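# Sort three desk items onto their matching low shelves

## Task

Take each of the three items sitting on the desk and put it on top of whichever low shelf already holds items of the same kind. Items already on the shelves must stay on them, every low shelf must still be standing upright at the end, and the robot itself must not fall over or be left tilted.

## Robot and tools

ROBOT. TidyBot++ is a single-arm mobile robot. Its base is 0.54 m long, 0.50 m wide and 0.38 m tall and rolls on four driven casters. On top sits a seven-joint arm with a two-finger gripper. The shoulder is 0.12 m ahead of the base centre and 0.68 m off the floor. Arm segments are 0.42 m (upper), 0.31 m (forearm) and 0.31 m (wrist to hand point). Two cameras exist: base_camera and wrist_camera; the wrist one faces wherever the hand points. Occasionally a loose object gets nudged by something else.

FRAMES. Base frame: origin on the floor below the base centre, x ahead, y to the left, z up, metres. hand_pose is reported here as the point between the finger pads; the hand's z axis runs out along the fingers and the fingers close along its y axis. The odometry frame is where the base frame was when the scene began. base_odometry comes only from wheel rotation, so slip shows up as travel, and it drifts by centimetres and degrees over many moves. Heading is in radians, left positive, -3.142 to 3.142. base_tilt is in degrees, positive when leaning forward or right, with about 1 degree of fixed bias plus noise.

move. One call carries one action made of any of "base", "joints", "target", plus optional "speeds"; "cameras" and "blocking" are not part of the action. A call with no action only reports state and images.
- base: an object of relative offsets measured along the base axes at the moment the command begins. translate_m is metres forward (negative backward), -2 to 2. strafe_m is metres sideways, left positive, -2 to 2. rotate_rad is radians, counter-clockwise seen from above positive, -6.3 to 6.3. Translate and strafe together form one straight drive to the resulting point.
- joints: absolute angles by name. joint_1_rad (any angle; turns the whole arm about vertical, positive clockwise from above, i.e. opposite to heading), joint_2_rad shoulder -2.249 to 2.249 (0 = upper arm vertical, positive leans forward), joint_3_rad (any angle), joint_4_rad elbow -2.579 to 2.579 (0 straight; with joint_3_rad at 3.14 negative bends forward), joint_5_rad (any angle), joint_6_rad wrist -2.099 to 2.099 (with joint_3_rad 3.14 and joint_5_rad 0, negative tips the hand forward), joint_7_rad (any angle; hand down, positive turns counter-clockwise seen from above, 1.57 opens fingers left/right), gripper_pos 0 (open, about 85 mm gap) to 1 (closed). Tolerances for done: ±0.039 for joints 1–4, ±0.095 for 5–7, ±0.03 gripper. Unlimited joints travel the short way, so send steps below half a turn.
- target: a single list of seven numbers [x, y, z, qw, qx, qy, qz], an absolute hand pose in the base frame, metres and a unit quaternion. Alongside target, joints may only contain gripper_pos.
- speeds: caps for this action: translate_m and strafe_m 0.05–0.5 m/s (give it under one key only if both are used), rotate_rad 0.1–1.57 rad/s.
- blocking: true/omitted returns when everything has stopped; false returns within about 0.5 s while motion continues. A newer move overrides only the parts it names.
Unknown keys make a call invalid; out-of-range values get it refused, and a refusal or an uncommanded stop cancels the remaining move, wait and finished_scene calls in that reply.

Other tools: wait {seconds 0–10, cameras}; stop {cameras} brakes all running motions; zoom_image {camera, region [x0,y0,x1,y1] pixels, at most 504x504} enlarges part of the latest image (base_camera is 644x364, wrist_camera 644x476 fisheye); finished_scene {scene: current number} closes the scene irreversibly; the goal must hold without the robot.

RESULT LINES. "move" is done or the worst status word. base_status, joint_status, hand_status give per-motion outcomes: moving, done, off_target (rested away from target, may still push), stopped, contact_stop, time_out, not_followed, torque_fault, limit_stop_at_motor_heat. "joint command not followed" / "pose unreachable" plus "cause:" mean a check held back the arm (e.g. self-collision); there is no check against hitting the base. hand_target is where the joints' targets would put the hand. motor_effort is percent of each motor's maximum, bracket = peak in last action. on_its_own lists uncommanded behaviour. ARM HIT, MOTOR HOT, OVER-TEMPERATURE FAULT flag trouble. "pictures" lists the image order. base_status done only means the wheels turned enough; a blocked base may be short.

USING TARGET. The solver prefers near-folded postures, so the elbow may swing; the path curves and can overshoot. Low, forward, close-in poses often miss or hit the base. Unreachable poses wander up to 10 s and end time_out. To fix position, add (wanted − hand_pose) to the last target. To hold still, resend hand_target, not hand_pose. With the hand pointing down it reaches at most about 0.94 m height, only near the base. The arm starts folded, hand down, sticking out about 0.08 m ahead, elbow up to 1.15 m high.

GRIP AND LOAD. Closing to 1 squeezes about 100–150 N per finger; done at 1 means nothing caught, off_target means an object stopped the fingers. Closed fingertips reach about 20 mm beyond the hand point. Held loads make the arm sag; correct with the target offset or per-joint correction, and never command a joint to its current reading while loaded. When an object touches down, hand_pose stops descending though commands go lower.

AVOID. Dropping or releasing moving items, slamming, hard hits or heavy pushes, gripping hard on an item still resting on something, twisting or yanking the gripper. The arm does not avoid furniture and keeps pushing when blocked; a snagged raised arm while driving, or reaching far out over nearby furniture, can tip the robot—pull the arm back or back the base away. Keep shelves upright. Torque faults (limits 104.5 N m joints 1–4, 51.3 N m joints 5–7) freeze the arm 10 s. Long stretched or loaded holds overheat motors. The simulation keeps running while you think.

Each tool is called after "Call:" as a command line: name --argument value for each argument, lists and objects as JSON in quotes; but a table of rows of numbers goes row by row, as --pt "numbers of a row", without its own name.

## Session

Call:
move --cameras '["all"]'

Scene clock: 0.00 s.
base_odometry: x=+0.000 y=+0.000 heading=+0.000
base_tilt: forward=-0.5 right=+0.2
base_status: not commanded
joint_positions: joint_1_rad=+0.037 joint_2_rad=-0.304 joint_3_rad=+3.176 joint_4_rad=-2.511 joint_5_rad=+0.038 joint_6_rad=-0.905 joint_7_rad=+1.569 gripper_pos=+0.000
joint_status: not commanded
motor_effort: joint_1_rad=+0 joint_2_rad=-2 joint_3_rad=+1 joint_4_rad=+14 joint_5_rad=+0 joint_6_rad=+0 joint_7_rad=-1
hand_pose: x=+0.2545 y=-0.0165 z=+0.5854 quat_wxyz=(+0.010, +1.000, -0.024, +0.014) (m; base frame)
hand_target: x=+0.2543 y=-0.0165 z=+0.5852 quat_wxyz=(+0.010, +1.000, -0.024, +0.014) (m; base frame)
hand_status: not commanded
pictures: base_camera, wrist_camera

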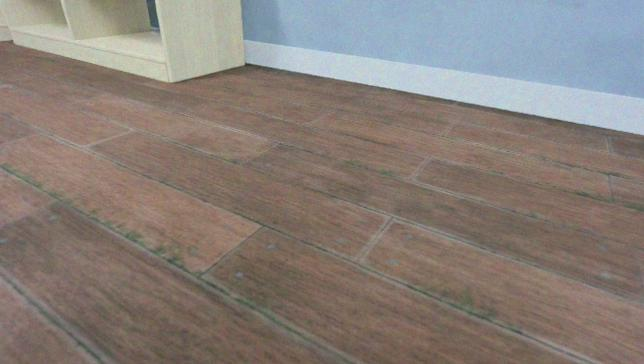

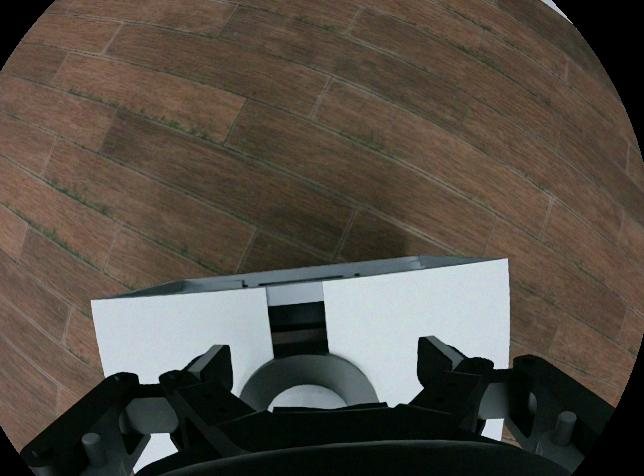

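Call:
move --base '{"rotate_rad": 0.8}' --cameras '["all"]'

Scene clock: 6.80 s.
move: done
base_odometry: x=+0.000 y=+0.000 heading=+0.799
base_tilt: forward=-0.5 right=+0.2
base_status: done
joint_positions: joint_1_rad=+0.037 joint_2_rad=-0.304 joint_3_rad=+3.176 joint_4_rad=-2.511 joint_5_rad=+0.038 joint_6_rad=-0.905 joint_7_rad=+1.569 gripper_pos=+0.000
joint_status: not commanded
motor_effort: joint_1_rad=+1(2) joint_2_rad=-2(2) joint_3_rad=+1(2) joint_4_rad=+13(13) joint_5_rad=+0(1) joint_6_rad=+0(1) joint_7_rad=+0(1)
hand_pose: x=+0.2545 y=-0.0165 z=+0.5854 quat_wxyz=(+0.010, +1.000, -0.024, +0.014) (m; base frame)
hand_target: x=+0.2543 y=-0.0165 z=+0.5852 quat_wxyz=(+0.010, +1.000, -0.024, +0.014) (m; base frame)
hand_status: not commanded
pictures: base_camera, wrist_camera

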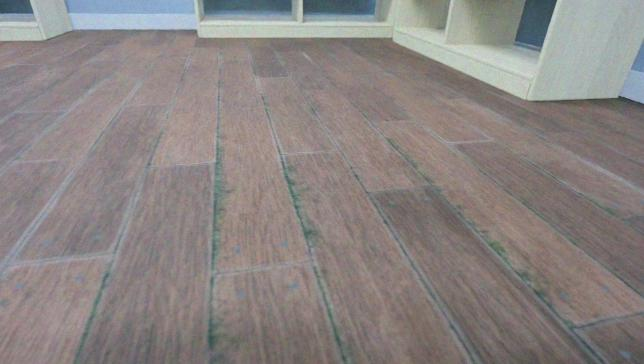

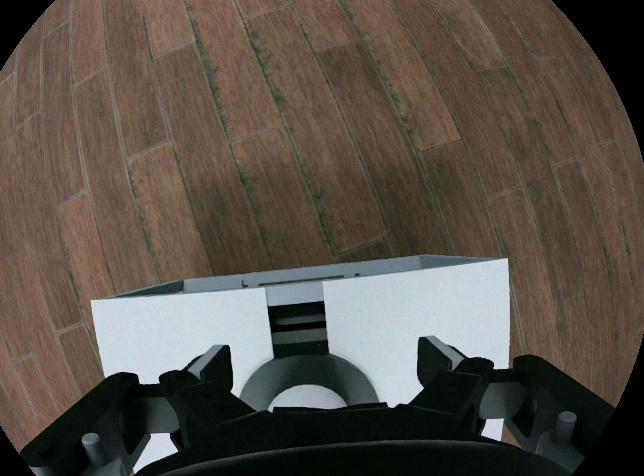

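Call:
move --joints '{"joint_6_rad": 0.45}' --cameras '["all"]'

Call:
move --base '{"rotate_rad": 1.0}' --cameras '["all"]'

Call:
move --base '{"rotate_rad": 1.0}' --cameras '["all"]'

Call:
move --base '{"rotate_rad": 1.2}' --cameras '["all"]'

Call:
move --base '{"rotate_rad": 1.2}' --cameras '["all"]'

Scene clock: 22.87 s.
move: done
base_odometry: x=+0.000 y=+0.000 heading=+0.799
base_tilt: forward=-0.5 right=+0.2
base_status: not commanded
joint_positions: joint_1_rad=+0.037 joint_2_rad=-0.304 joint_3_rad=+3.176 joint_4_rad=-2.510 joint_5_rad=+0.038 joint_6_rad=+0.405 joint_7_rad=+1.569 gripper_pos=+0.000
joint_status: all done
motor_effort: joint_1_rad=+1(1) joint_2_rad=-7(7) joint_3_rad=+2(2) joint_4_rad=+19(19) joint_5_rad=+0(0) joint_6_rad=+7(8) joint_7_rad=-1(1)
hand_pose: x=+0.5487 y=-0.0256 z=+0.8256 quat_wxyz=(+0.022, +0.784, -0.013, +0.621) (m; base frame)
hand_target: x=+0.5512 y=-0.0254 z=+0.8383 quat_wxyz=(+0.022, +0.770, -0.012, +0.637) (m; base frame)
hand_status: not commanded
pictures: base_camera, wrist_camera

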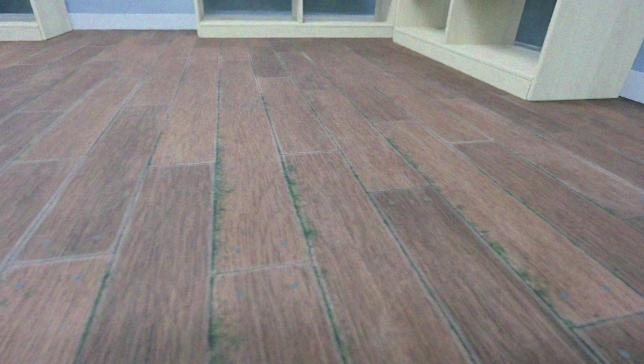

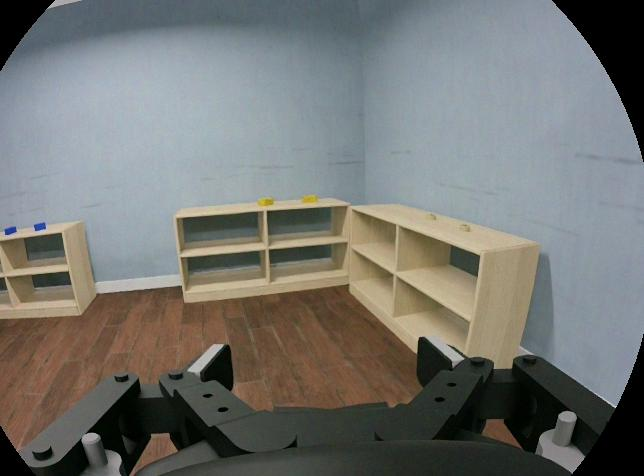

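Scene clock: 24.77 s.
move: done
base_odometry: x=+0.000 y=+0.000 heading=+1.799
base_tilt: forward=-0.5 right=+0.2
base_status: done
joint_positions: joint_1_rad=+0.037 joint_2_rad=-0.304 joint_3_rad=+3.176 joint_4_rad=-2.510 joint_5_rad=+0.038 joint_6_rad=+0.405 joint_7_rad=+1.569 gripper_pos=+0.000
joint_status: not commanded
motor_effort: joint_1_rad=+1(2) joint_2_rad=-7(8) joint_3_rad=+0(3) joint_4_rad=+18(19) joint_5_rad=+0(1) joint_6_rad=+7(8) joint_7_rad=-1(1)
hand_pose: x=+0.5488 y=-0.0256 z=+0.8258 quat_wxyz=(+0.022, +0.784, -0.013, +0.621) (m; base frame)
hand_target: x=+0.5512 y=-0.0254 z=+0.8383 quat_wxyz=(+0.022, +0.770, -0.012, +0.637) (m; base frame)
hand_status: not commanded
pictures: base_camera, wrist_camera

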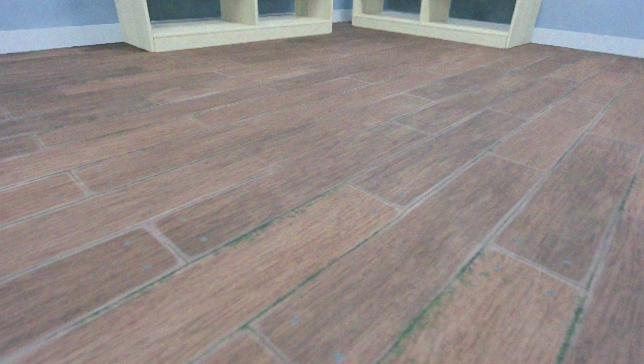

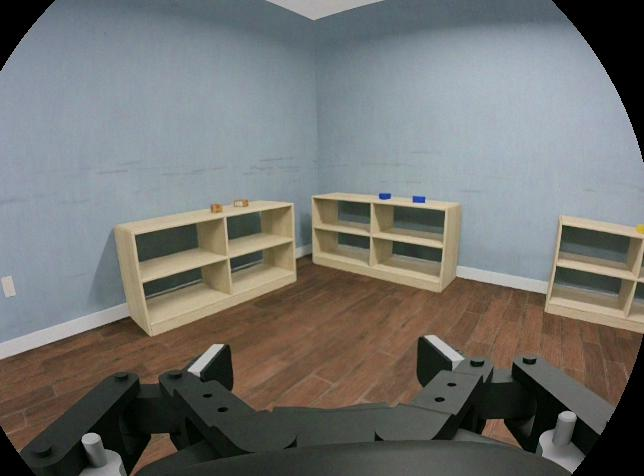

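Scene clock: 26.67 s.
move: done
base_odometry: x=+0.000 y=+0.000 heading=+2.798
base_tilt: forward=-0.5 right=+0.2
base_status: done
joint_positions: joint_1_rad=+0.037 joint_2_rad=-0.304 joint_3_rad=+3.176 joint_4_rad=-2.510 joint_5_rad=+0.038 joint_6_rad=+0.406 joint_7_rad=+1.569 gripper_pos=+0.000
joint_status: not commanded
motor_effort: joint_1_rad=+1(2) joint_2_rad=-7(8) joint_3_rad=+1(3) joint_4_rad=+18(19) joint_5_rad=+0(1) joint_6_rad=+7(8) joint_7_rad=-1(1)
hand_pose: x=+0.5488 y=-0.0255 z=+0.8259 quat_wxyz=(+0.022, +0.783, -0.013, +0.621) (m; base frame)
hand_target: x=+0.5512 y=-0.0254 z=+0.8383 quat_wxyz=(+0.022, +0.770, -0.012, +0.637) (m; base frame)
hand_status: not commanded
pictures: base_camera, wrist_camera

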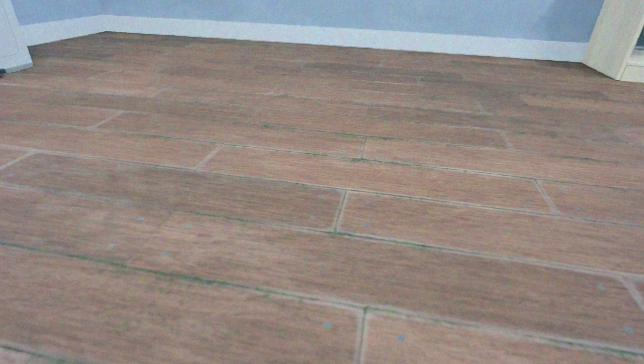

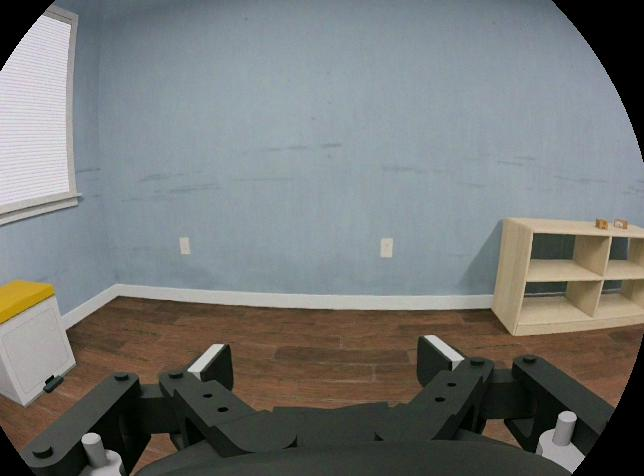

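Scene clock: 28.70 s.
move: done
base_odometry: x=+0.000 y=+0.000 heading=-2.286
base_tilt: forward=-0.5 right=+0.2
base_status: done
joint_positions: joint_1_rad=+0.037 joint_2_rad=-0.304 joint_3_rad=+3.176 joint_4_rad=-2.510 joint_5_rad=+0.038 joint_6_rad=+0.406 joint_7_rad=+1.569 gripper_pos=+0.000
joint_status: not commanded
motor_effort: joint_1_rad=+1(2) joint_2_rad=-7(8) joint_3_rad=+1(3) joint_4_rad=+18(19) joint_5_rad=+0(1) joint_6_rad=+8(8) joint_7_rad=-1(1)
hand_pose: x=+0.5488 y=-0.0255 z=+0.8260 quat_wxyz=(+0.022, +0.783, -0.013, +0.621) (m; base frame)
hand_target: x=+0.5512 y=-0.0254 z=+0.8383 quat_wxyz=(+0.022, +0.770, -0.012, +0.637) (m; base frame)
hand_status: not commanded
pictures: base_camera, wrist_camera

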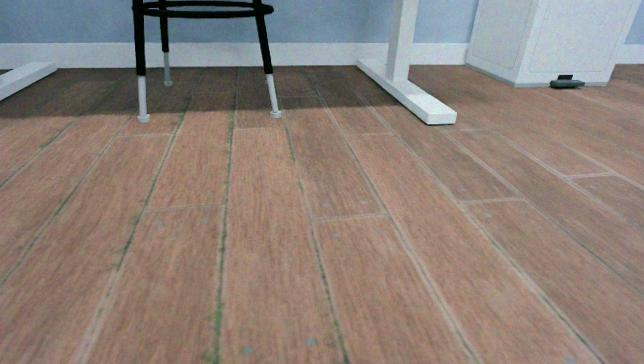

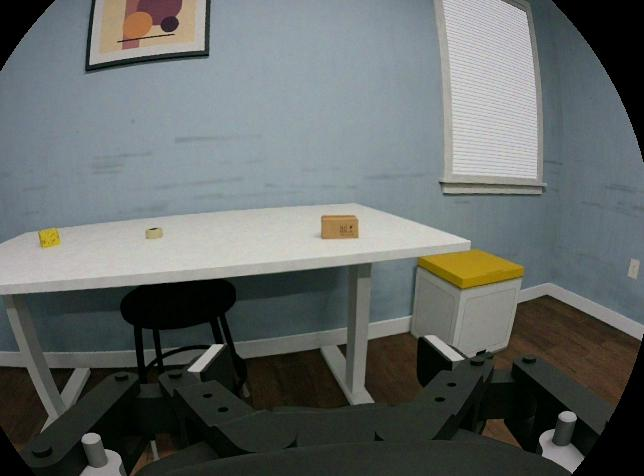

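Scene clock: 30.77 s.
move: done
base_odometry: x=+0.000 y=+0.000 heading=-1.087
base_tilt: forward=-0.5 right=+0.2
base_status: done
joint_positions: joint_1_rad=+0.037 joint_2_rad=-0.304 joint_3_rad=+3.176 joint_4_rad=-2.510 joint_5_rad=+0.038 joint_6_rad=+0.406 joint_7_rad=+1.569 gripper_pos=+0.000
joint_status: not commanded
motor_effort: joint_1_rad=+1(2) joint_2_rad=-7(8) joint_3_rad=+1(2) joint_4_rad=+19(19) joint_5_rad=+0(1) joint_6_rad=+7(8) joint_7_rad=-1(1)
hand_pose: x=+0.5488 y=-0.0255 z=+0.8260 quat_wxyz=(+0.022, +0.783, -0.013, +0.621) (m; base frame)
hand_target: x=+0.5512 y=-0.0254 z=+0.8383 quat_wxyz=(+0.022, +0.770, -0.012, +0.637) (m; base frame)
hand_status: not commanded
pictures: base_camera, wrist_camera

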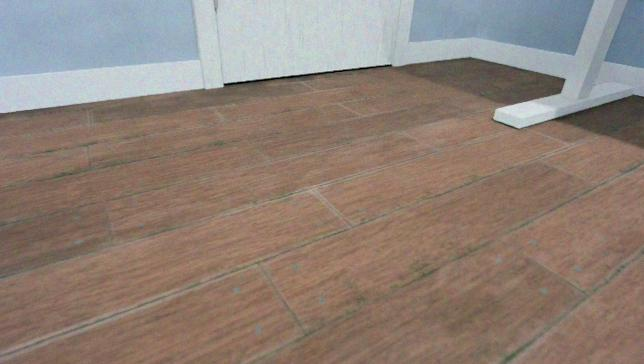

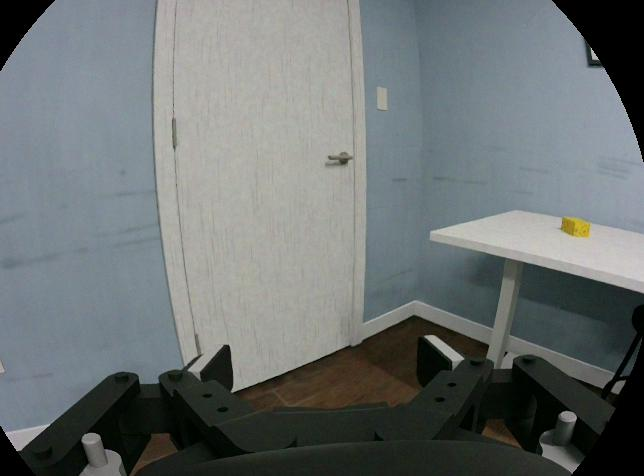

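Call:
move --base '{"rotate_rad": -0.983}' --cameras '["all"]'

Scene clock: 110.53 s.
move: done
base_odometry: x=+0.000 y=+0.000 heading=-2.069
base_tilt: forward=-0.5 right=+0.2
base_status: done
joint_positions: joint_1_rad=+0.037 joint_2_rad=-0.304 joint_3_rad=+3.176 joint_4_rad=-2.510 joint_5_rad=+0.038 joint_6_rad=+0.406 joint_7_rad=+1.569 gripper_pos=+0.000
joint_status: not commanded
motor_effort: joint_1_rad=+1(2) joint_2_rad=-7(8) joint_3_rad=+1(3) joint_4_rad=+18(19) joint_5_rad=+0(1) joint_6_rad=+7(8) joint_7_rad=-1(1)
hand_pose: x=+0.5488 y=-0.0256 z=+0.8261 quat_wxyz=(+0.022, +0.783, -0.013, +0.621) (m; base frame)
hand_target: x=+0.5512 y=-0.0254 z=+0.8383 quat_wxyz=(+0.022, +0.770, -0.012, +0.637) (m; base frame)
hand_status: not commanded
pictures: base_camera, wrist_camera

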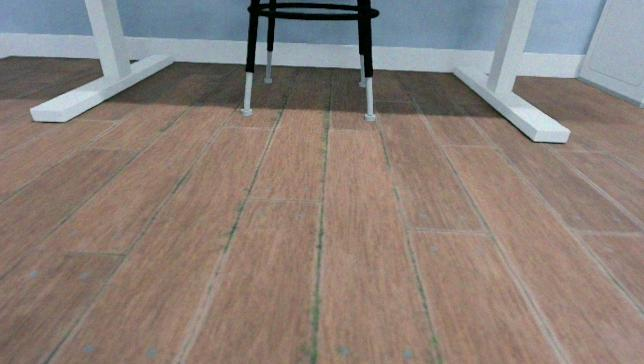

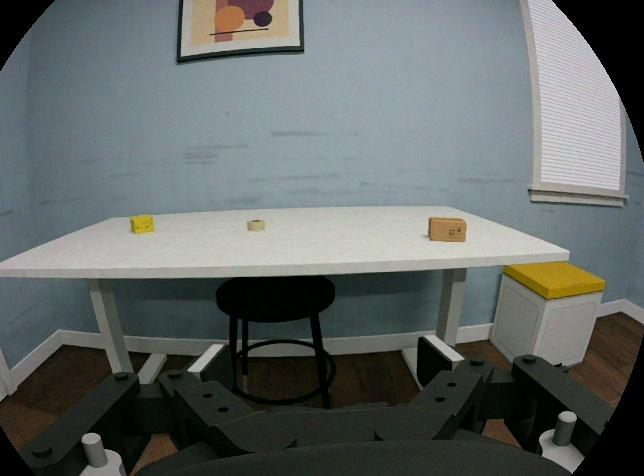

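Call:
move --base '{"rotate_rad": -0.04}' --joints '{"joint_1_rad": -0.037}' --cameras '["all"]'

Scene clock: 123.30 s.
move: done
base_odometry: x=+0.000 y=+0.000 heading=-2.108
base_tilt: forward=-0.5 right=+0.2
base_status: done
joint_positions: joint_1_rad=-0.025 joint_2_rad=-0.304 joint_3_rad=+3.176 joint_4_rad=-2.510 joint_5_rad=+0.038 joint_6_rad=+0.406 joint_7_rad=+1.569 gripper_pos=+0.000
joint_status: all done
motor_effort: joint_1_rad=+1(2) joint_2_rad=-7(7) joint_3_rad=+1(2) joint_4_rad=+18(19) joint_5_rad=+0(0) joint_6_rad=+8(8) joint_7_rad=-1(1)
hand_pose: x=+0.5496 y=+0.0012 z=+0.8261 quat_wxyz=(+0.003, +0.783, +0.011, +0.622) (m; base frame)
hand_target: x=+0.5519 y=+0.0067 z=+0.8383 quat_wxyz=(-0.001, +0.770, +0.016, +0.638) (m; base frame)
hand_status: not commanded
pictures: base_camera, wrist_camera

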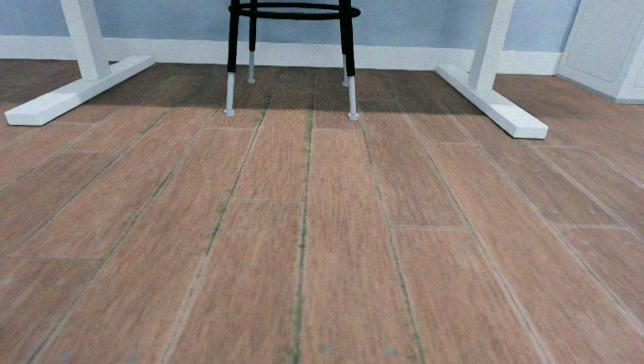

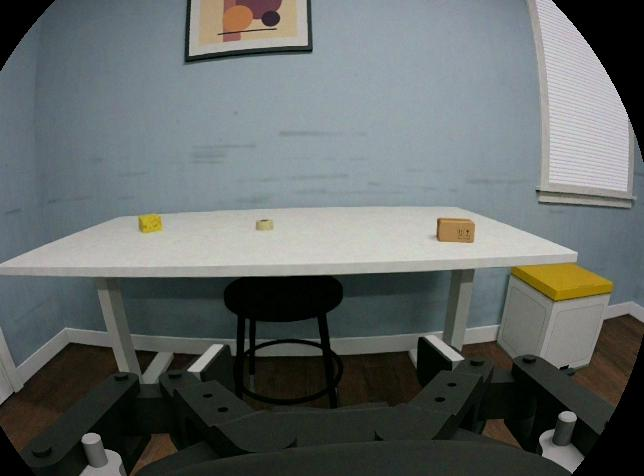

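Call:
zoom_image --camera "wrist_camera" --region '[120, 190, 320, 290]'

Call:
zoom_image --camera "wrist_camera" --region '[400, 190, 600, 290]'

Scaled by 2.520.

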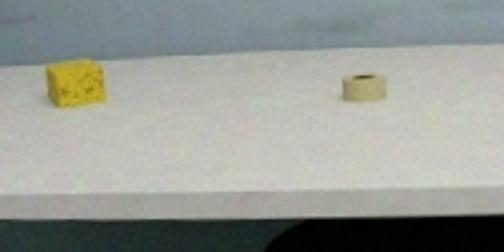

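Scaled by 2.520.

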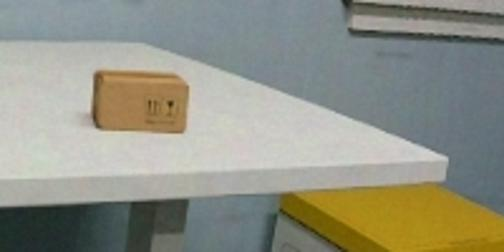

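Call:
move --base '{"translate_m": 0.3}' --cameras '["all"]'

Call:
zoom_image --camera "wrist_camera" --region '[60, 190, 260, 290]'

Call:
zoom_image --camera "wrist_camera" --region '[440, 190, 640, 290]'

Scene clock: 140.40 s.
move: done
base_odometry: x=-0.154 y=-0.258 heading=-2.109
base_tilt: forward=-0.5 right=+0.2
base_status: done
joint_positions: joint_1_rad=-0.025 joint_2_rad=-0.300 joint_3_rad=+3.176 joint_4_rad=-2.510 joint_5_rad=+0.038 joint_6_rad=+0.408 joint_7_rad=+1.569 gripper_pos=+0.000
joint_status: not commanded
motor_effort: joint_1_rad=+1(2) joint_2_rad=-7(10) joint_3_rad=+1(2) joint_4_rad=+19(19) joint_5_rad=+0(0) joint_6_rad=+7(8) joint_7_rad=-1(1)
hand_pose: x=+0.5503 y=+0.0012 z=+0.8252 quat_wxyz=(+0.003, +0.784, +0.012, +0.621) (m; base frame)
hand_target: x=+0.5519 y=+0.0067 z=+0.8383 quat_wxyz=(-0.001, +0.770, +0.016, +0.638) (m; base frame)
hand_status: not commanded
pictures: base_camera, wrist_camera

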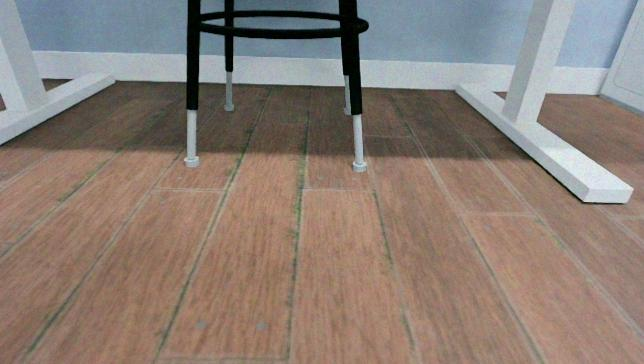

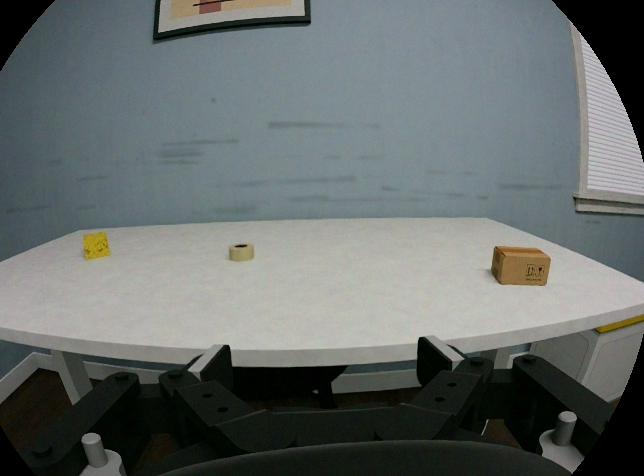

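Scaled by 2.520.

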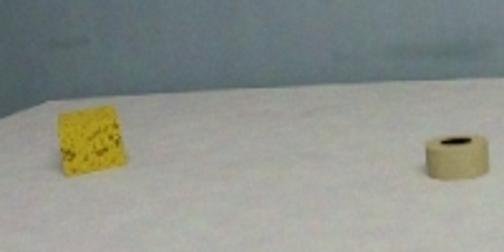

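Scaled by 2.520.

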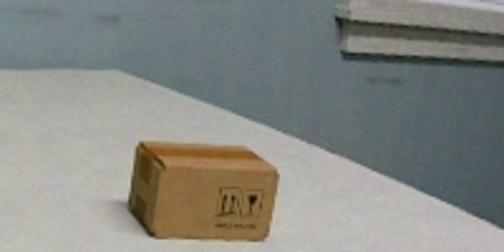

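Call:
move --joints '{"joint_4_rad": -1.4, "joint_6_rad": -2.0}' --cameras '["wrist_camera"]'

Call:
move --joints '{"joint_2_rad": 0.49, "joint_4_rad": -0.646}' --cameras '["all"]'

Scene clock: 208.30 s.
move: done
base_odometry: x=-0.154 y=-0.258 heading=-2.109
base_tilt: forward=-0.5 right=+0.2
base_status: not commanded
joint_positions: joint_1_rad=-0.025 joint_2_rad=-0.300 joint_3_rad=+3.176 joint_4_rad=-1.414 joint_5_rad=+0.038 joint_6_rad=-1.957 joint_7_rad=+1.569 gripper_pos=+0.000
joint_status: all done
motor_effort: joint_1_rad=+0(2) joint_2_rad=-4(9) joint_3_rad=+1(2) joint_4_rad=+15(21) joint_5_rad=+0(1) joint_6_rad=+0(8) joint_7_rad=+0(1)
hand_pose: x=+0.2990 y=-0.0133 z=+0.9121 quat_wxyz=(+0.012, +0.999, -0.013, +0.035) (m; base frame)
hand_target: x=+0.2872 y=-0.0111 z=+0.9162 quat_wxyz=(+0.012, +1.000, -0.007, +0.023) (m; base frame)
hand_status: not commanded
pictures: wrist_camera

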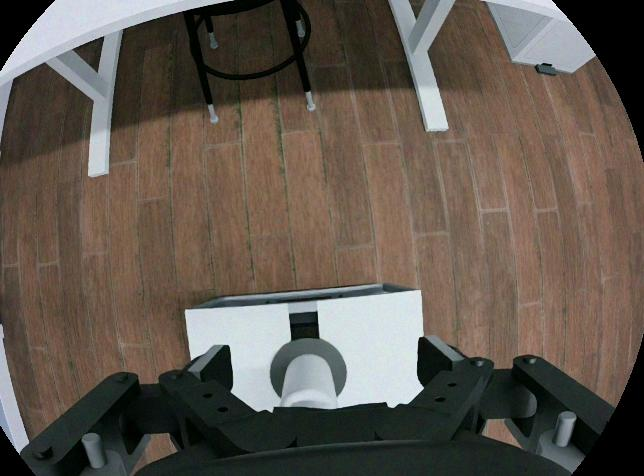

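Scene clock: 210.37 s.
move: done
base_odometry: x=-0.154 y=-0.258 heading=-2.109
base_tilt: forward=-0.5 right=+0.2
base_status: not commanded
joint_positions: joint_1_rad=-0.025 joint_2_rad=+0.483 joint_3_rad=+3.176 joint_4_rad=-0.663 joint_5_rad=+0.038 joint_6_rad=-1.963 joint_7_rad=+1.569 gripper_pos=+0.000
joint_status: all done
motor_effort: joint_1_rad=+1(1) joint_2_rad=-32(34) joint_3_rad=+1(2) joint_4_rad=+15(17) joint_5_rad=+1(1) joint_6_rad=+0(1) joint_7_rad=+0(1)
hand_pose: x=+0.6113 y=-0.0092 z=+0.8731 quat_wxyz=(+0.025, +0.999, -0.011, +0.017) (m; base frame)
hand_target: x=+0.6041 y=-0.0030 z=+0.8744 quat_wxyz=(+0.025, +1.000, -0.005, +0.003) (m; base frame)
hand_status: not commanded
pictures: base_camera, wrist_camera

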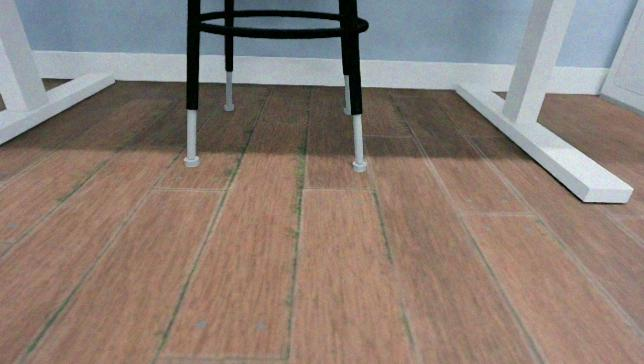

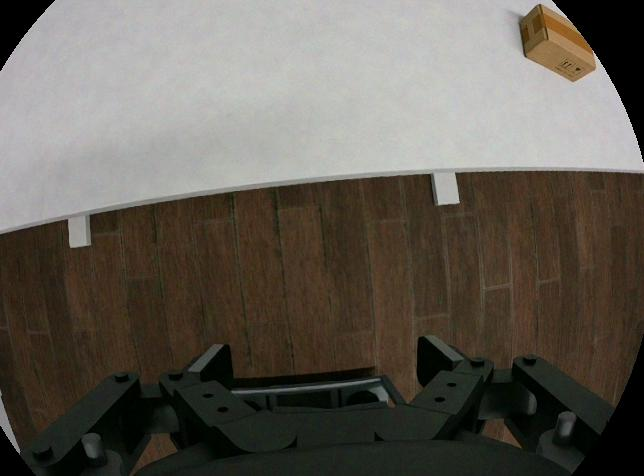

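Call:
zoom_image --camera "wrist_camera" --region '[250, 140, 400, 240]'

Call:
move --base '{"translate_m": 0.12}' --cameras '["wrist_camera"]'

Call:
zoom_image --camera "wrist_camera" --region '[250, 260, 400, 360]'

Scaled by 3.360.

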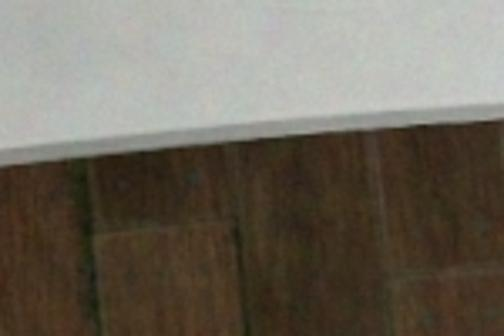

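Scene clock: 226.03 s.
move: done
base_odometry: x=-0.216 y=-0.361 heading=-2.109
base_tilt: forward=-0.5 right=+0.2
base_status: done
joint_positions: joint_1_rad=-0.025 joint_2_rad=+0.493 joint_3_rad=+3.176 joint_4_rad=-0.660 joint_5_rad=+0.038 joint_6_rad=-1.966 joint_7_rad=+1.569 gripper_pos=+0.000
joint_status: not commanded
motor_effort: joint_1_rad=+1(2) joint_2_rad=-32(36) joint_3_rad=+0(2) joint_4_rad=+15(16) joint_5_rad=+1(1) joint_6_rad=+0(1) joint_7_rad=-1(1)
hand_pose: x=+0.6128 y=-0.0090 z=+0.8694 quat_wxyz=(+0.026, +1.000, -0.011, +0.012) (m; base frame)
hand_target: x=+0.6041 y=-0.0030 z=+0.8744 quat_wxyz=(+0.025, +1.000, -0.005, +0.003) (m; base frame)
hand_status: not commanded
pictures: wrist_camera

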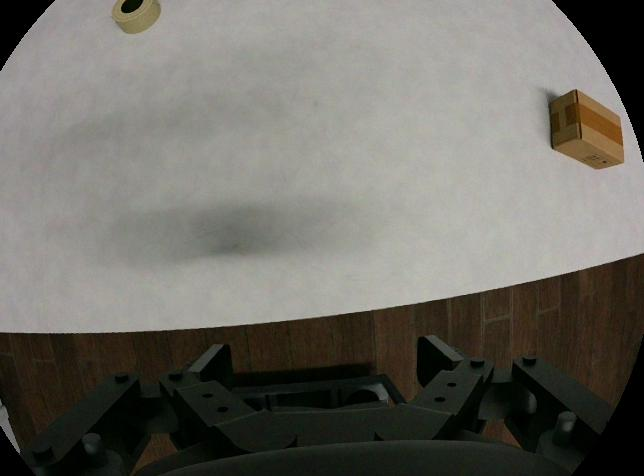

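Scaled by 3.360.

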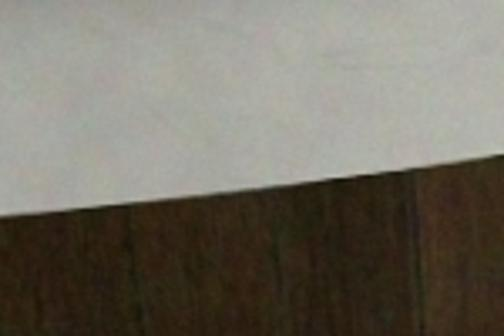

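Call:
zoom_image --camera "wrist_camera" --region '[520, 60, 640, 200]'

Scaled by 3.600.

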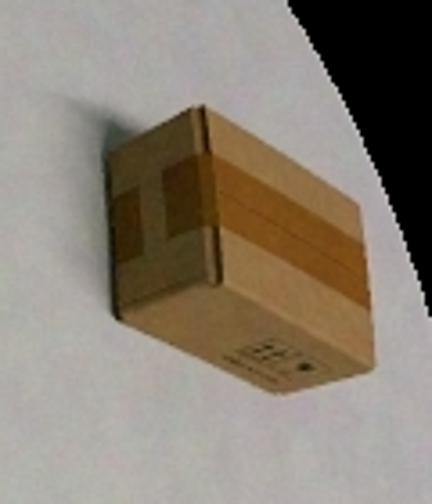

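Call:
move --base '{"translate_m": 0.17, "strafe_m": -0.342}' --cameras '["all"]'

Call:
zoom_image --camera "wrist_camera" --region '[220, 240, 440, 420]'

Scene clock: 305.43 s.
move: done
base_odometry: x=-0.596 y=-0.332 heading=-2.109
base_tilt: forward=-0.5 right=+0.2
base_status: done
joint_positions: joint_1_rad=-0.029 joint_2_rad=+0.493 joint_3_rad=+3.176 joint_4_rad=-0.659 joint_5_rad=+0.038 joint_6_rad=-1.966 joint_7_rad=+1.569 gripper_pos=+0.000
joint_status: not commanded
motor_effort: joint_1_rad=+1(4) joint_2_rad=-32(34) joint_3_rad=+1(2) joint_4_rad=+15(16) joint_5_rad=+1(1) joint_6_rad=-1(1) joint_7_rad=-1(1)
hand_pose: x=+0.6128 y=-0.0070 z=+0.8695 quat_wxyz=(+0.026, +1.000, -0.009, +0.012) (m; base frame)
hand_target: x=+0.6041 y=-0.0030 z=+0.8744 quat_wxyz=(+0.025, +1.000, -0.005, +0.003) (m; base frame)
hand_status: not commanded
pictures: base_camera, wrist_camera

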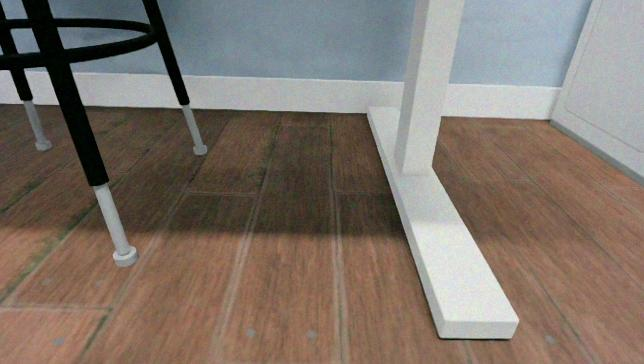

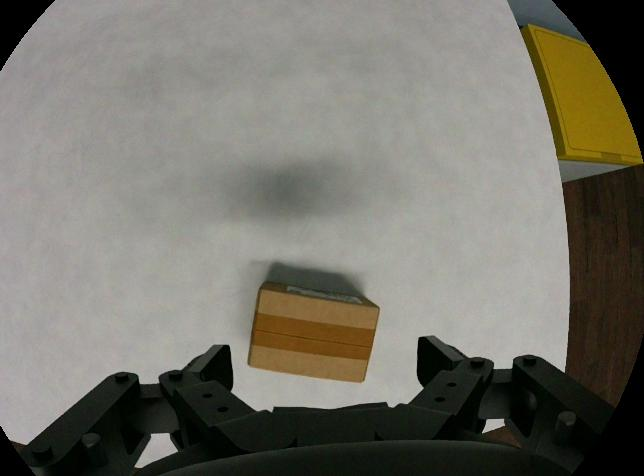

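Scaled by 2.291.

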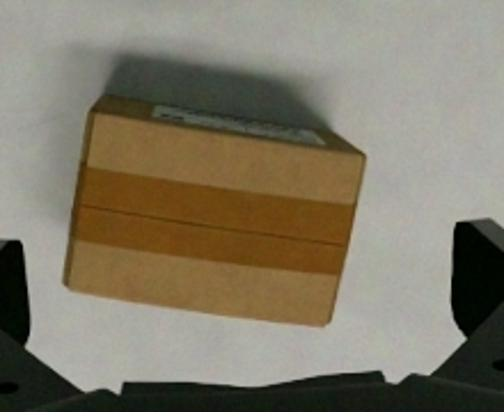

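Call:
move --joints '{"joint_7_rad": 2.97}' --cameras '["wrist_camera"]'

Call:
zoom_image --camera "wrist_camera" --region '[220, 240, 440, 420]'

Scene clock: 317.60 s.
move: done
base_odometry: x=-0.596 y=-0.332 heading=-2.109
base_tilt: forward=-0.5 right=+0.2
base_status: not commanded
joint_positions: joint_1_rad=-0.029 joint_2_rad=+0.493 joint_3_rad=+3.176 joint_4_rad=-0.659 joint_5_rad=+0.038 joint_6_rad=-1.966 joint_7_rad=+2.923 gripper_pos=+0.000
joint_status: all done
motor_effort: joint_1_rad=+1(1) joint_2_rad=-32(33) joint_3_rad=+1(2) joint_4_rad=+15(16) joint_5_rad=+0(1) joint_6_rad=-1(1) joint_7_rad=+0(2)
hand_pose: x=+0.6128 y=-0.0070 z=+0.8695 quat_wxyz=(+0.028, +0.785, +0.619, -0.006) (m; base frame)
hand_target: x=+0.6041 y=-0.0030 z=+0.8744 quat_wxyz=(+0.021, +0.768, +0.640, -0.014) (m; base frame)
hand_status: not commanded
pictures: wrist_camera

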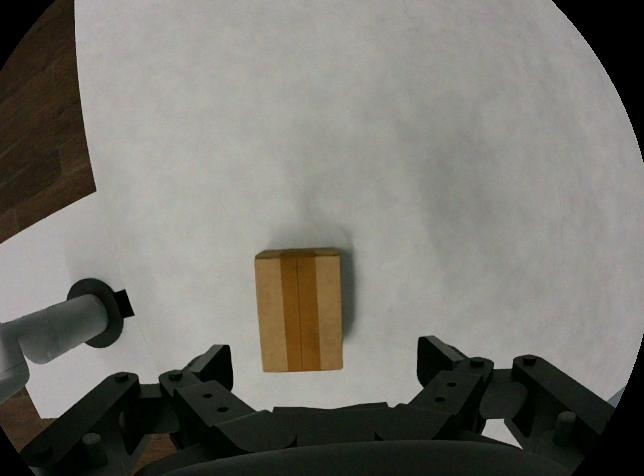

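Scaled by 2.291.

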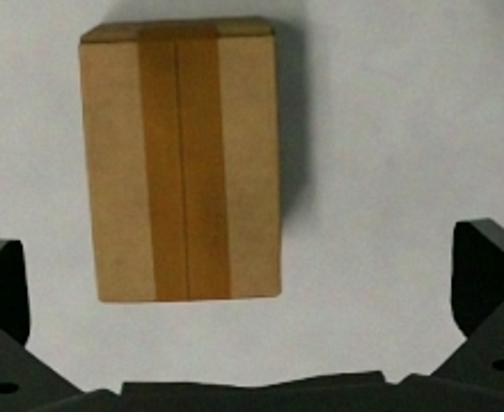

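Call:
move --joints '{"joint_3_rad": 3.1416, "joint_5_rad": 0.0, "joint_6_rad": -2.03}' --cameras '["wrist_camera"]'

Call:
zoom_image --camera "wrist_camera" --region '[220, 240, 440, 420]'

Scene clock: 337.97 s.
move: done
base_odometry: x=-0.596 y=-0.332 heading=-2.109
base_tilt: forward=-0.5 right=+0.2
base_status: not commanded
joint_positions: joint_1_rad=-0.030 joint_2_rad=+0.493 joint_3_rad=+3.154 joint_4_rad=-0.659 joint_5_rad=+0.026 joint_6_rad=-1.993 joint_7_rad=+2.923 gripper_pos=+0.000
joint_status: all done
motor_effort: joint_1_rad=+1(2) joint_2_rad=-32(33) joint_3_rad=+0(2) joint_4_rad=+15(15) joint_5_rad=+0(1) joint_6_rad=-1(1) joint_7_rad=+0(1)
hand_pose: x=+0.6043 y=+0.0045 z=+0.8692 quat_wxyz=(+0.011, +0.777, +0.629, -0.010) (m; base frame)
hand_target: x=+0.5942 y=+0.0189 z=+0.8743 quat_wxyz=(-0.008, +0.753, +0.658, -0.009) (m; base frame)
hand_status: not commanded
pictures: wrist_camera

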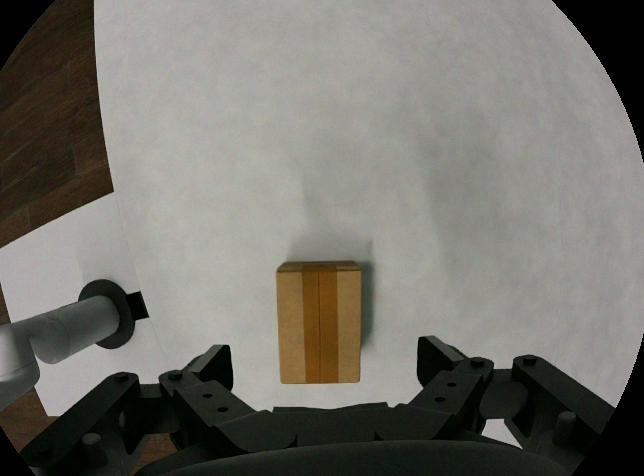

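Scaled by 2.291.

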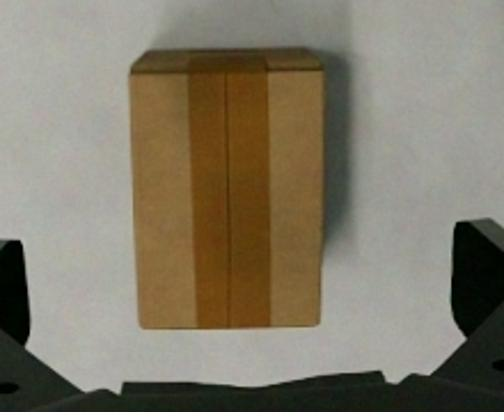

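Call:
move --joints '{"joint_1_rad": -0.012, "joint_2_rad": 0.437, "joint_4_rad": -0.956, "joint_6_rad": -1.77}' --cameras '["wrist_camera"]'

Call:
zoom_image --camera "wrist_camera" --region '[220, 240, 440, 420]'

Scene clock: 357.87 s.
move: done
base_odometry: x=-0.596 y=-0.332 heading=-2.109
base_tilt: forward=-0.5 right=+0.2
base_status: not commanded
joint_positions: joint_1_rad=-0.028 joint_2_rad=+0.451 joint_3_rad=+3.154 joint_4_rad=-0.939 joint_5_rad=+0.026 joint_6_rad=-1.812 joint_7_rad=+2.923 gripper_pos=+0.000
joint_status: all done
motor_effort: joint_1_rad=+1(2) joint_2_rad=-32(34) joint_3_rad=+0(1) joint_4_rad=+16(17) joint_5_rad=+0(1) joint_6_rad=-1(2) joint_7_rad=+0(1)
hand_pose: x=+0.5930 y=+0.0023 z=+0.8062 quat_wxyz=(-0.007, +0.776, +0.630, -0.033) (m; base frame)
hand_target: x=+0.5998 y=+0.0071 z=+0.8074 quat_wxyz=(-0.007, +0.761, +0.648, -0.008) (m; base frame)
hand_status: not commanded
pictures: wrist_camera

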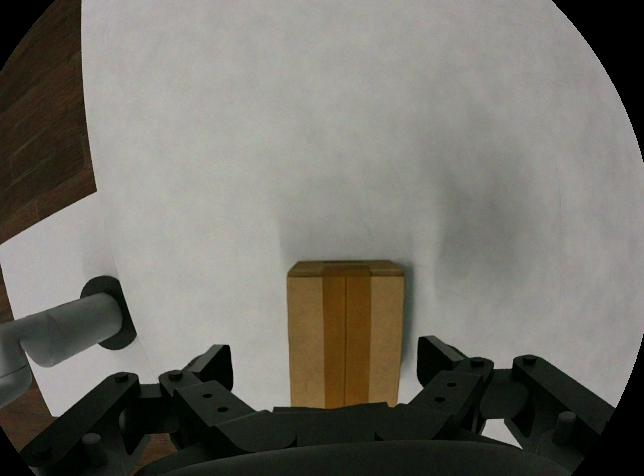

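Scaled by 2.291.

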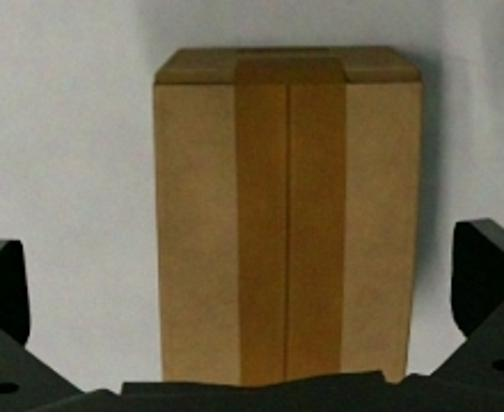

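Call:
move --joints '{"joint_2_rad": 0.424, "joint_4_rad": -0.970, "joint_6_rad": -1.709}' --cameras '["wrist_camera"]'

Scene clock: 393.77 s.
move: done
base_odometry: x=-0.596 y=-0.332 heading=-2.109
base_tilt: forward=-0.5 right=+0.2
base_status: not commanded
joint_positions: joint_1_rad=-0.028 joint_2_rad=+0.438 joint_3_rad=+3.154 joint_4_rad=-0.956 joint_5_rad=+0.026 joint_6_rad=-1.740 joint_7_rad=+2.923 gripper_pos=+0.000
joint_status: all done
motor_effort: joint_1_rad=+1(1) joint_2_rad=-31(33) joint_3_rad=+1(1) joint_4_rad=+16(17) joint_5_rad=+0(0) joint_6_rad=-1(2) joint_7_rad=-1(1)
hand_pose: x=+0.6093 y=+0.0024 z=+0.8072 quat_wxyz=(+0.015, +0.776, +0.631, -0.006) (m; base frame)
hand_target: x=+0.6135 y=+0.0073 z=+0.8095 quat_wxyz=(+0.012, +0.761, +0.648, +0.015) (m; base frame)
hand_status: not commanded
pictures: wrist_camera

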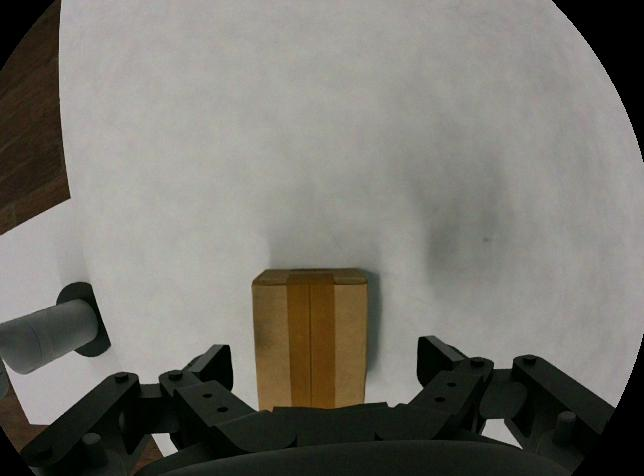

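Call:
move --joints '{"joint_2_rad": 0.417, "joint_4_rad": -1.048, "joint_6_rad": -1.638}' --cameras '["wrist_camera"]'

Call:
move --joints '{"joint_2_rad": 0.408, "joint_4_rad": -1.141, "joint_6_rad": -1.558}' --cameras '["wrist_camera"]'

Scene clock: 405.60 s.
move: done
base_odometry: x=-0.596 y=-0.332 heading=-2.109
base_tilt: forward=-0.5 right=+0.2
base_status: not commanded
joint_positions: joint_1_rad=-0.028 joint_2_rad=+0.428 joint_3_rad=+3.154 joint_4_rad=-1.033 joint_5_rad=+0.026 joint_6_rad=-1.679 joint_7_rad=+2.923 gripper_pos=+0.000
joint_status: all done
motor_effort: joint_1_rad=+1(1) joint_2_rad=-31(32) joint_3_rad=+1(2) joint_4_rad=+16(17) joint_5_rad=+0(0) joint_6_rad=-1(1) joint_7_rad=-1(1)
hand_pose: x=+0.6066 y=+0.0022 z=+0.7876 quat_wxyz=(+0.012, +0.775, +0.631, -0.009) (m; base frame)
hand_target: x=+0.6140 y=+0.0073 z=+0.7887 quat_wxyz=(+0.012, +0.761, +0.648, +0.015) (m; base frame)
hand_status: not commanded
pictures: wrist_camera

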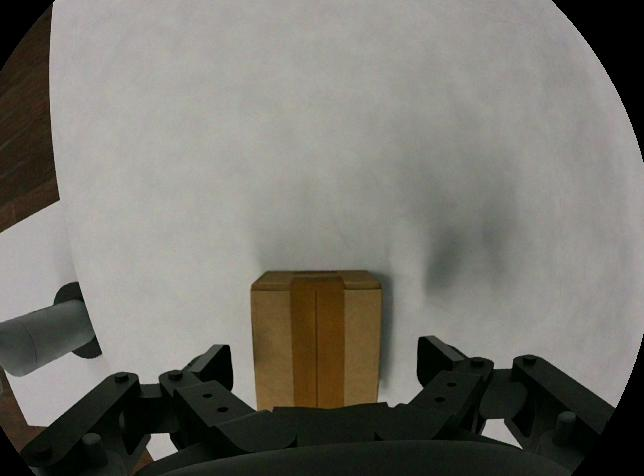

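Scene clock: 406.50 s.
move: done
base_odometry: x=-0.596 y=-0.332 heading=-2.109
base_tilt: forward=-0.5 right=+0.2
base_status: not commanded
joint_positions: joint_1_rad=-0.028 joint_2_rad=+0.420 joint_3_rad=+3.154 joint_4_rad=-1.126 joint_5_rad=+0.026 joint_6_rad=-1.601 joint_7_rad=+2.923 gripper_pos=+0.000
joint_status: all done
motor_effort: joint_1_rad=+0(2) joint_2_rad=-31(33) joint_3_rad=+0(1) joint_4_rad=+16(17) joint_5_rad=+0(0) joint_6_rad=-1(1) joint_7_rad=-1(1)
hand_pose: x=+0.6033 y=+0.0019 z=+0.7626 quat_wxyz=(+0.011, +0.775, +0.632, -0.012) (m; base frame)
hand_target: x=+0.6109 y=+0.0073 z=+0.7638 quat_wxyz=(+0.011, +0.761, +0.648, +0.013) (m; base frame)
hand_status: not commanded
pictures: wrist_camera

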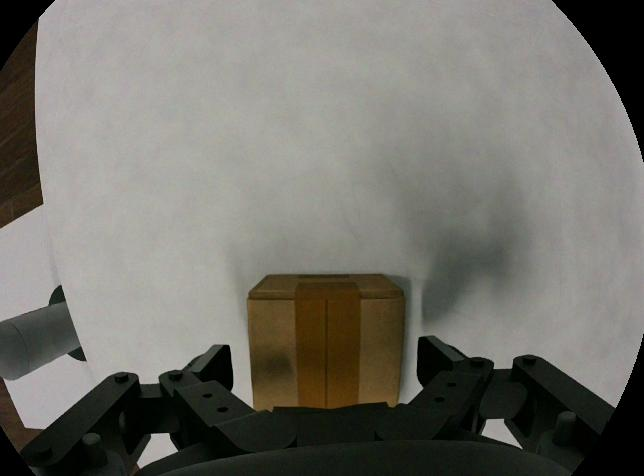

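Call:
move --joints '{"gripper_pos": 0.4}' --cameras '["wrist_camera"]'

Scene clock: 413.07 s.
move: off_target
base_odometry: x=-0.596 y=-0.332 heading=-2.109
base_tilt: forward=-0.5 right=+0.2
base_status: not commanded
joint_positions: joint_1_rad=-0.028 joint_2_rad=+0.417 joint_3_rad=+3.154 joint_4_rad=-1.128 joint_5_rad=+0.026 joint_6_rad=-1.598 joint_7_rad=+2.923 gripper_pos=+0.352
joint_status: gripper_pos off_target (ended at +0.352, target +0.400)
motor_effort: joint_1_rad=+1(1) joint_2_rad=-31(32) joint_3_rad=+0(2) joint_4_rad=+16(17) joint_5_rad=+0(0) joint_6_rad=-1(1) joint_7_rad=+0(1)
hand_pose: x=+0.6036 y=+0.0019 z=+0.7633 quat_wxyz=(+0.012, +0.775, +0.632, -0.010) (m; base frame)
hand_target: x=+0.6109 y=+0.0073 z=+0.7638 quat_wxyz=(+0.011, +0.761, +0.648, +0.013) (m; base frame)
hand_status: not commanded
pictures: wrist_camera

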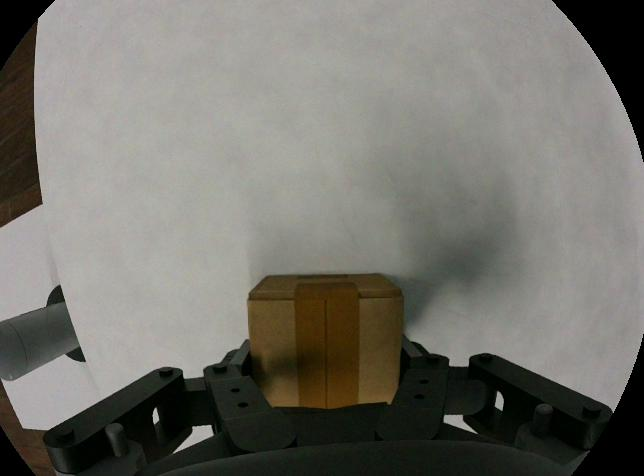

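Call:
move --joints '{"gripper_pos": 0.46}' --cameras '[]'

Call:
move --joints '{"joint_2_rad": 0.443, "joint_4_rad": -0.938, "joint_6_rad": -1.788}' --cameras '["wrist_camera"]'

Scene clock: 421.50 s.
move: off_target
base_odometry: x=-0.596 y=-0.332 heading=-2.109
base_tilt: forward=-0.5 right=+0.2
base_status: not commanded
joint_positions: joint_1_rad=-0.028 joint_2_rad=+0.417 joint_3_rad=+3.154 joint_4_rad=-1.128 joint_5_rad=+0.026 joint_6_rad=-1.598 joint_7_rad=+2.923 gripper_pos=+0.352
joint_status: gripper_pos off_target (ended at +0.352, target +0.460)
motor_effort: joint_1_rad=+1(1) joint_2_rad=-31(31) joint_3_rad=+1(1) joint_4_rad=+16(17) joint_5_rad=+0(0) joint_6_rad=-1(1) joint_7_rad=+0(1)
hand_pose: x=+0.6036 y=+0.0019 z=+0.7633 quat_wxyz=(+0.012, +0.775, +0.632, -0.010) (m; base frame)
hand_target: x=+0.6109 y=+0.0073 z=+0.7638 quat_wxyz=(+0.011, +0.761, +0.648, +0.013) (m; base frame)
hand_status: not commanded
pictures: none
No camera images: "cameras" was empty.

Scene clock: 422.70 s.
move: done
base_odometry: x=-0.596 y=-0.332 heading=-2.109
base_tilt: forward=-0.5 right=+0.2
base_status: not commanded
joint_positions: joint_1_rad=-0.028 joint_2_rad=+0.429 joint_3_rad=+3.154 joint_4_rad=-0.954 joint_5_rad=+0.026 joint_6_rad=-1.746 joint_7_rad=+2.923 gripper_pos=+0.352
joint_status: all done
motor_effort: joint_1_rad=+1(1) joint_2_rad=-32(33) joint_3_rad=+1(1) joint_4_rad=+17(18) joint_5_rad=+0(0) joint_6_rad=-1(2) joint_7_rad=-1(1)
hand_pose: x=+0.6072 y=+0.0024 z=+0.8120 quat_wxyz=(+0.016, +0.776, +0.631, -0.004) (m; base frame)
hand_target: x=+0.5995 y=+0.0071 z=+0.8101 quat_wxyz=(-0.009, +0.761, +0.648, -0.011) (m; base frame)
hand_status: not commanded
pictures: wrist_camera

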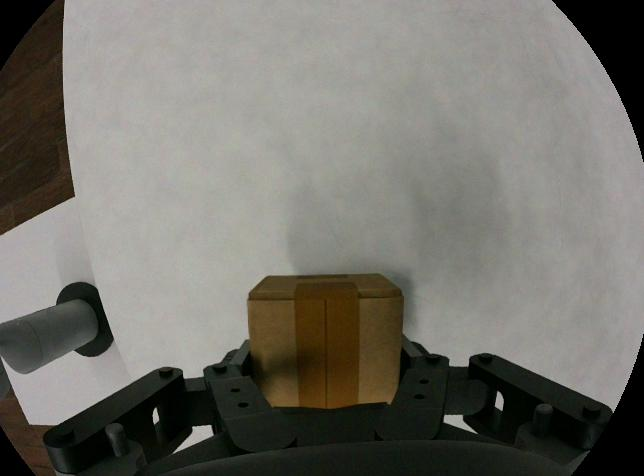

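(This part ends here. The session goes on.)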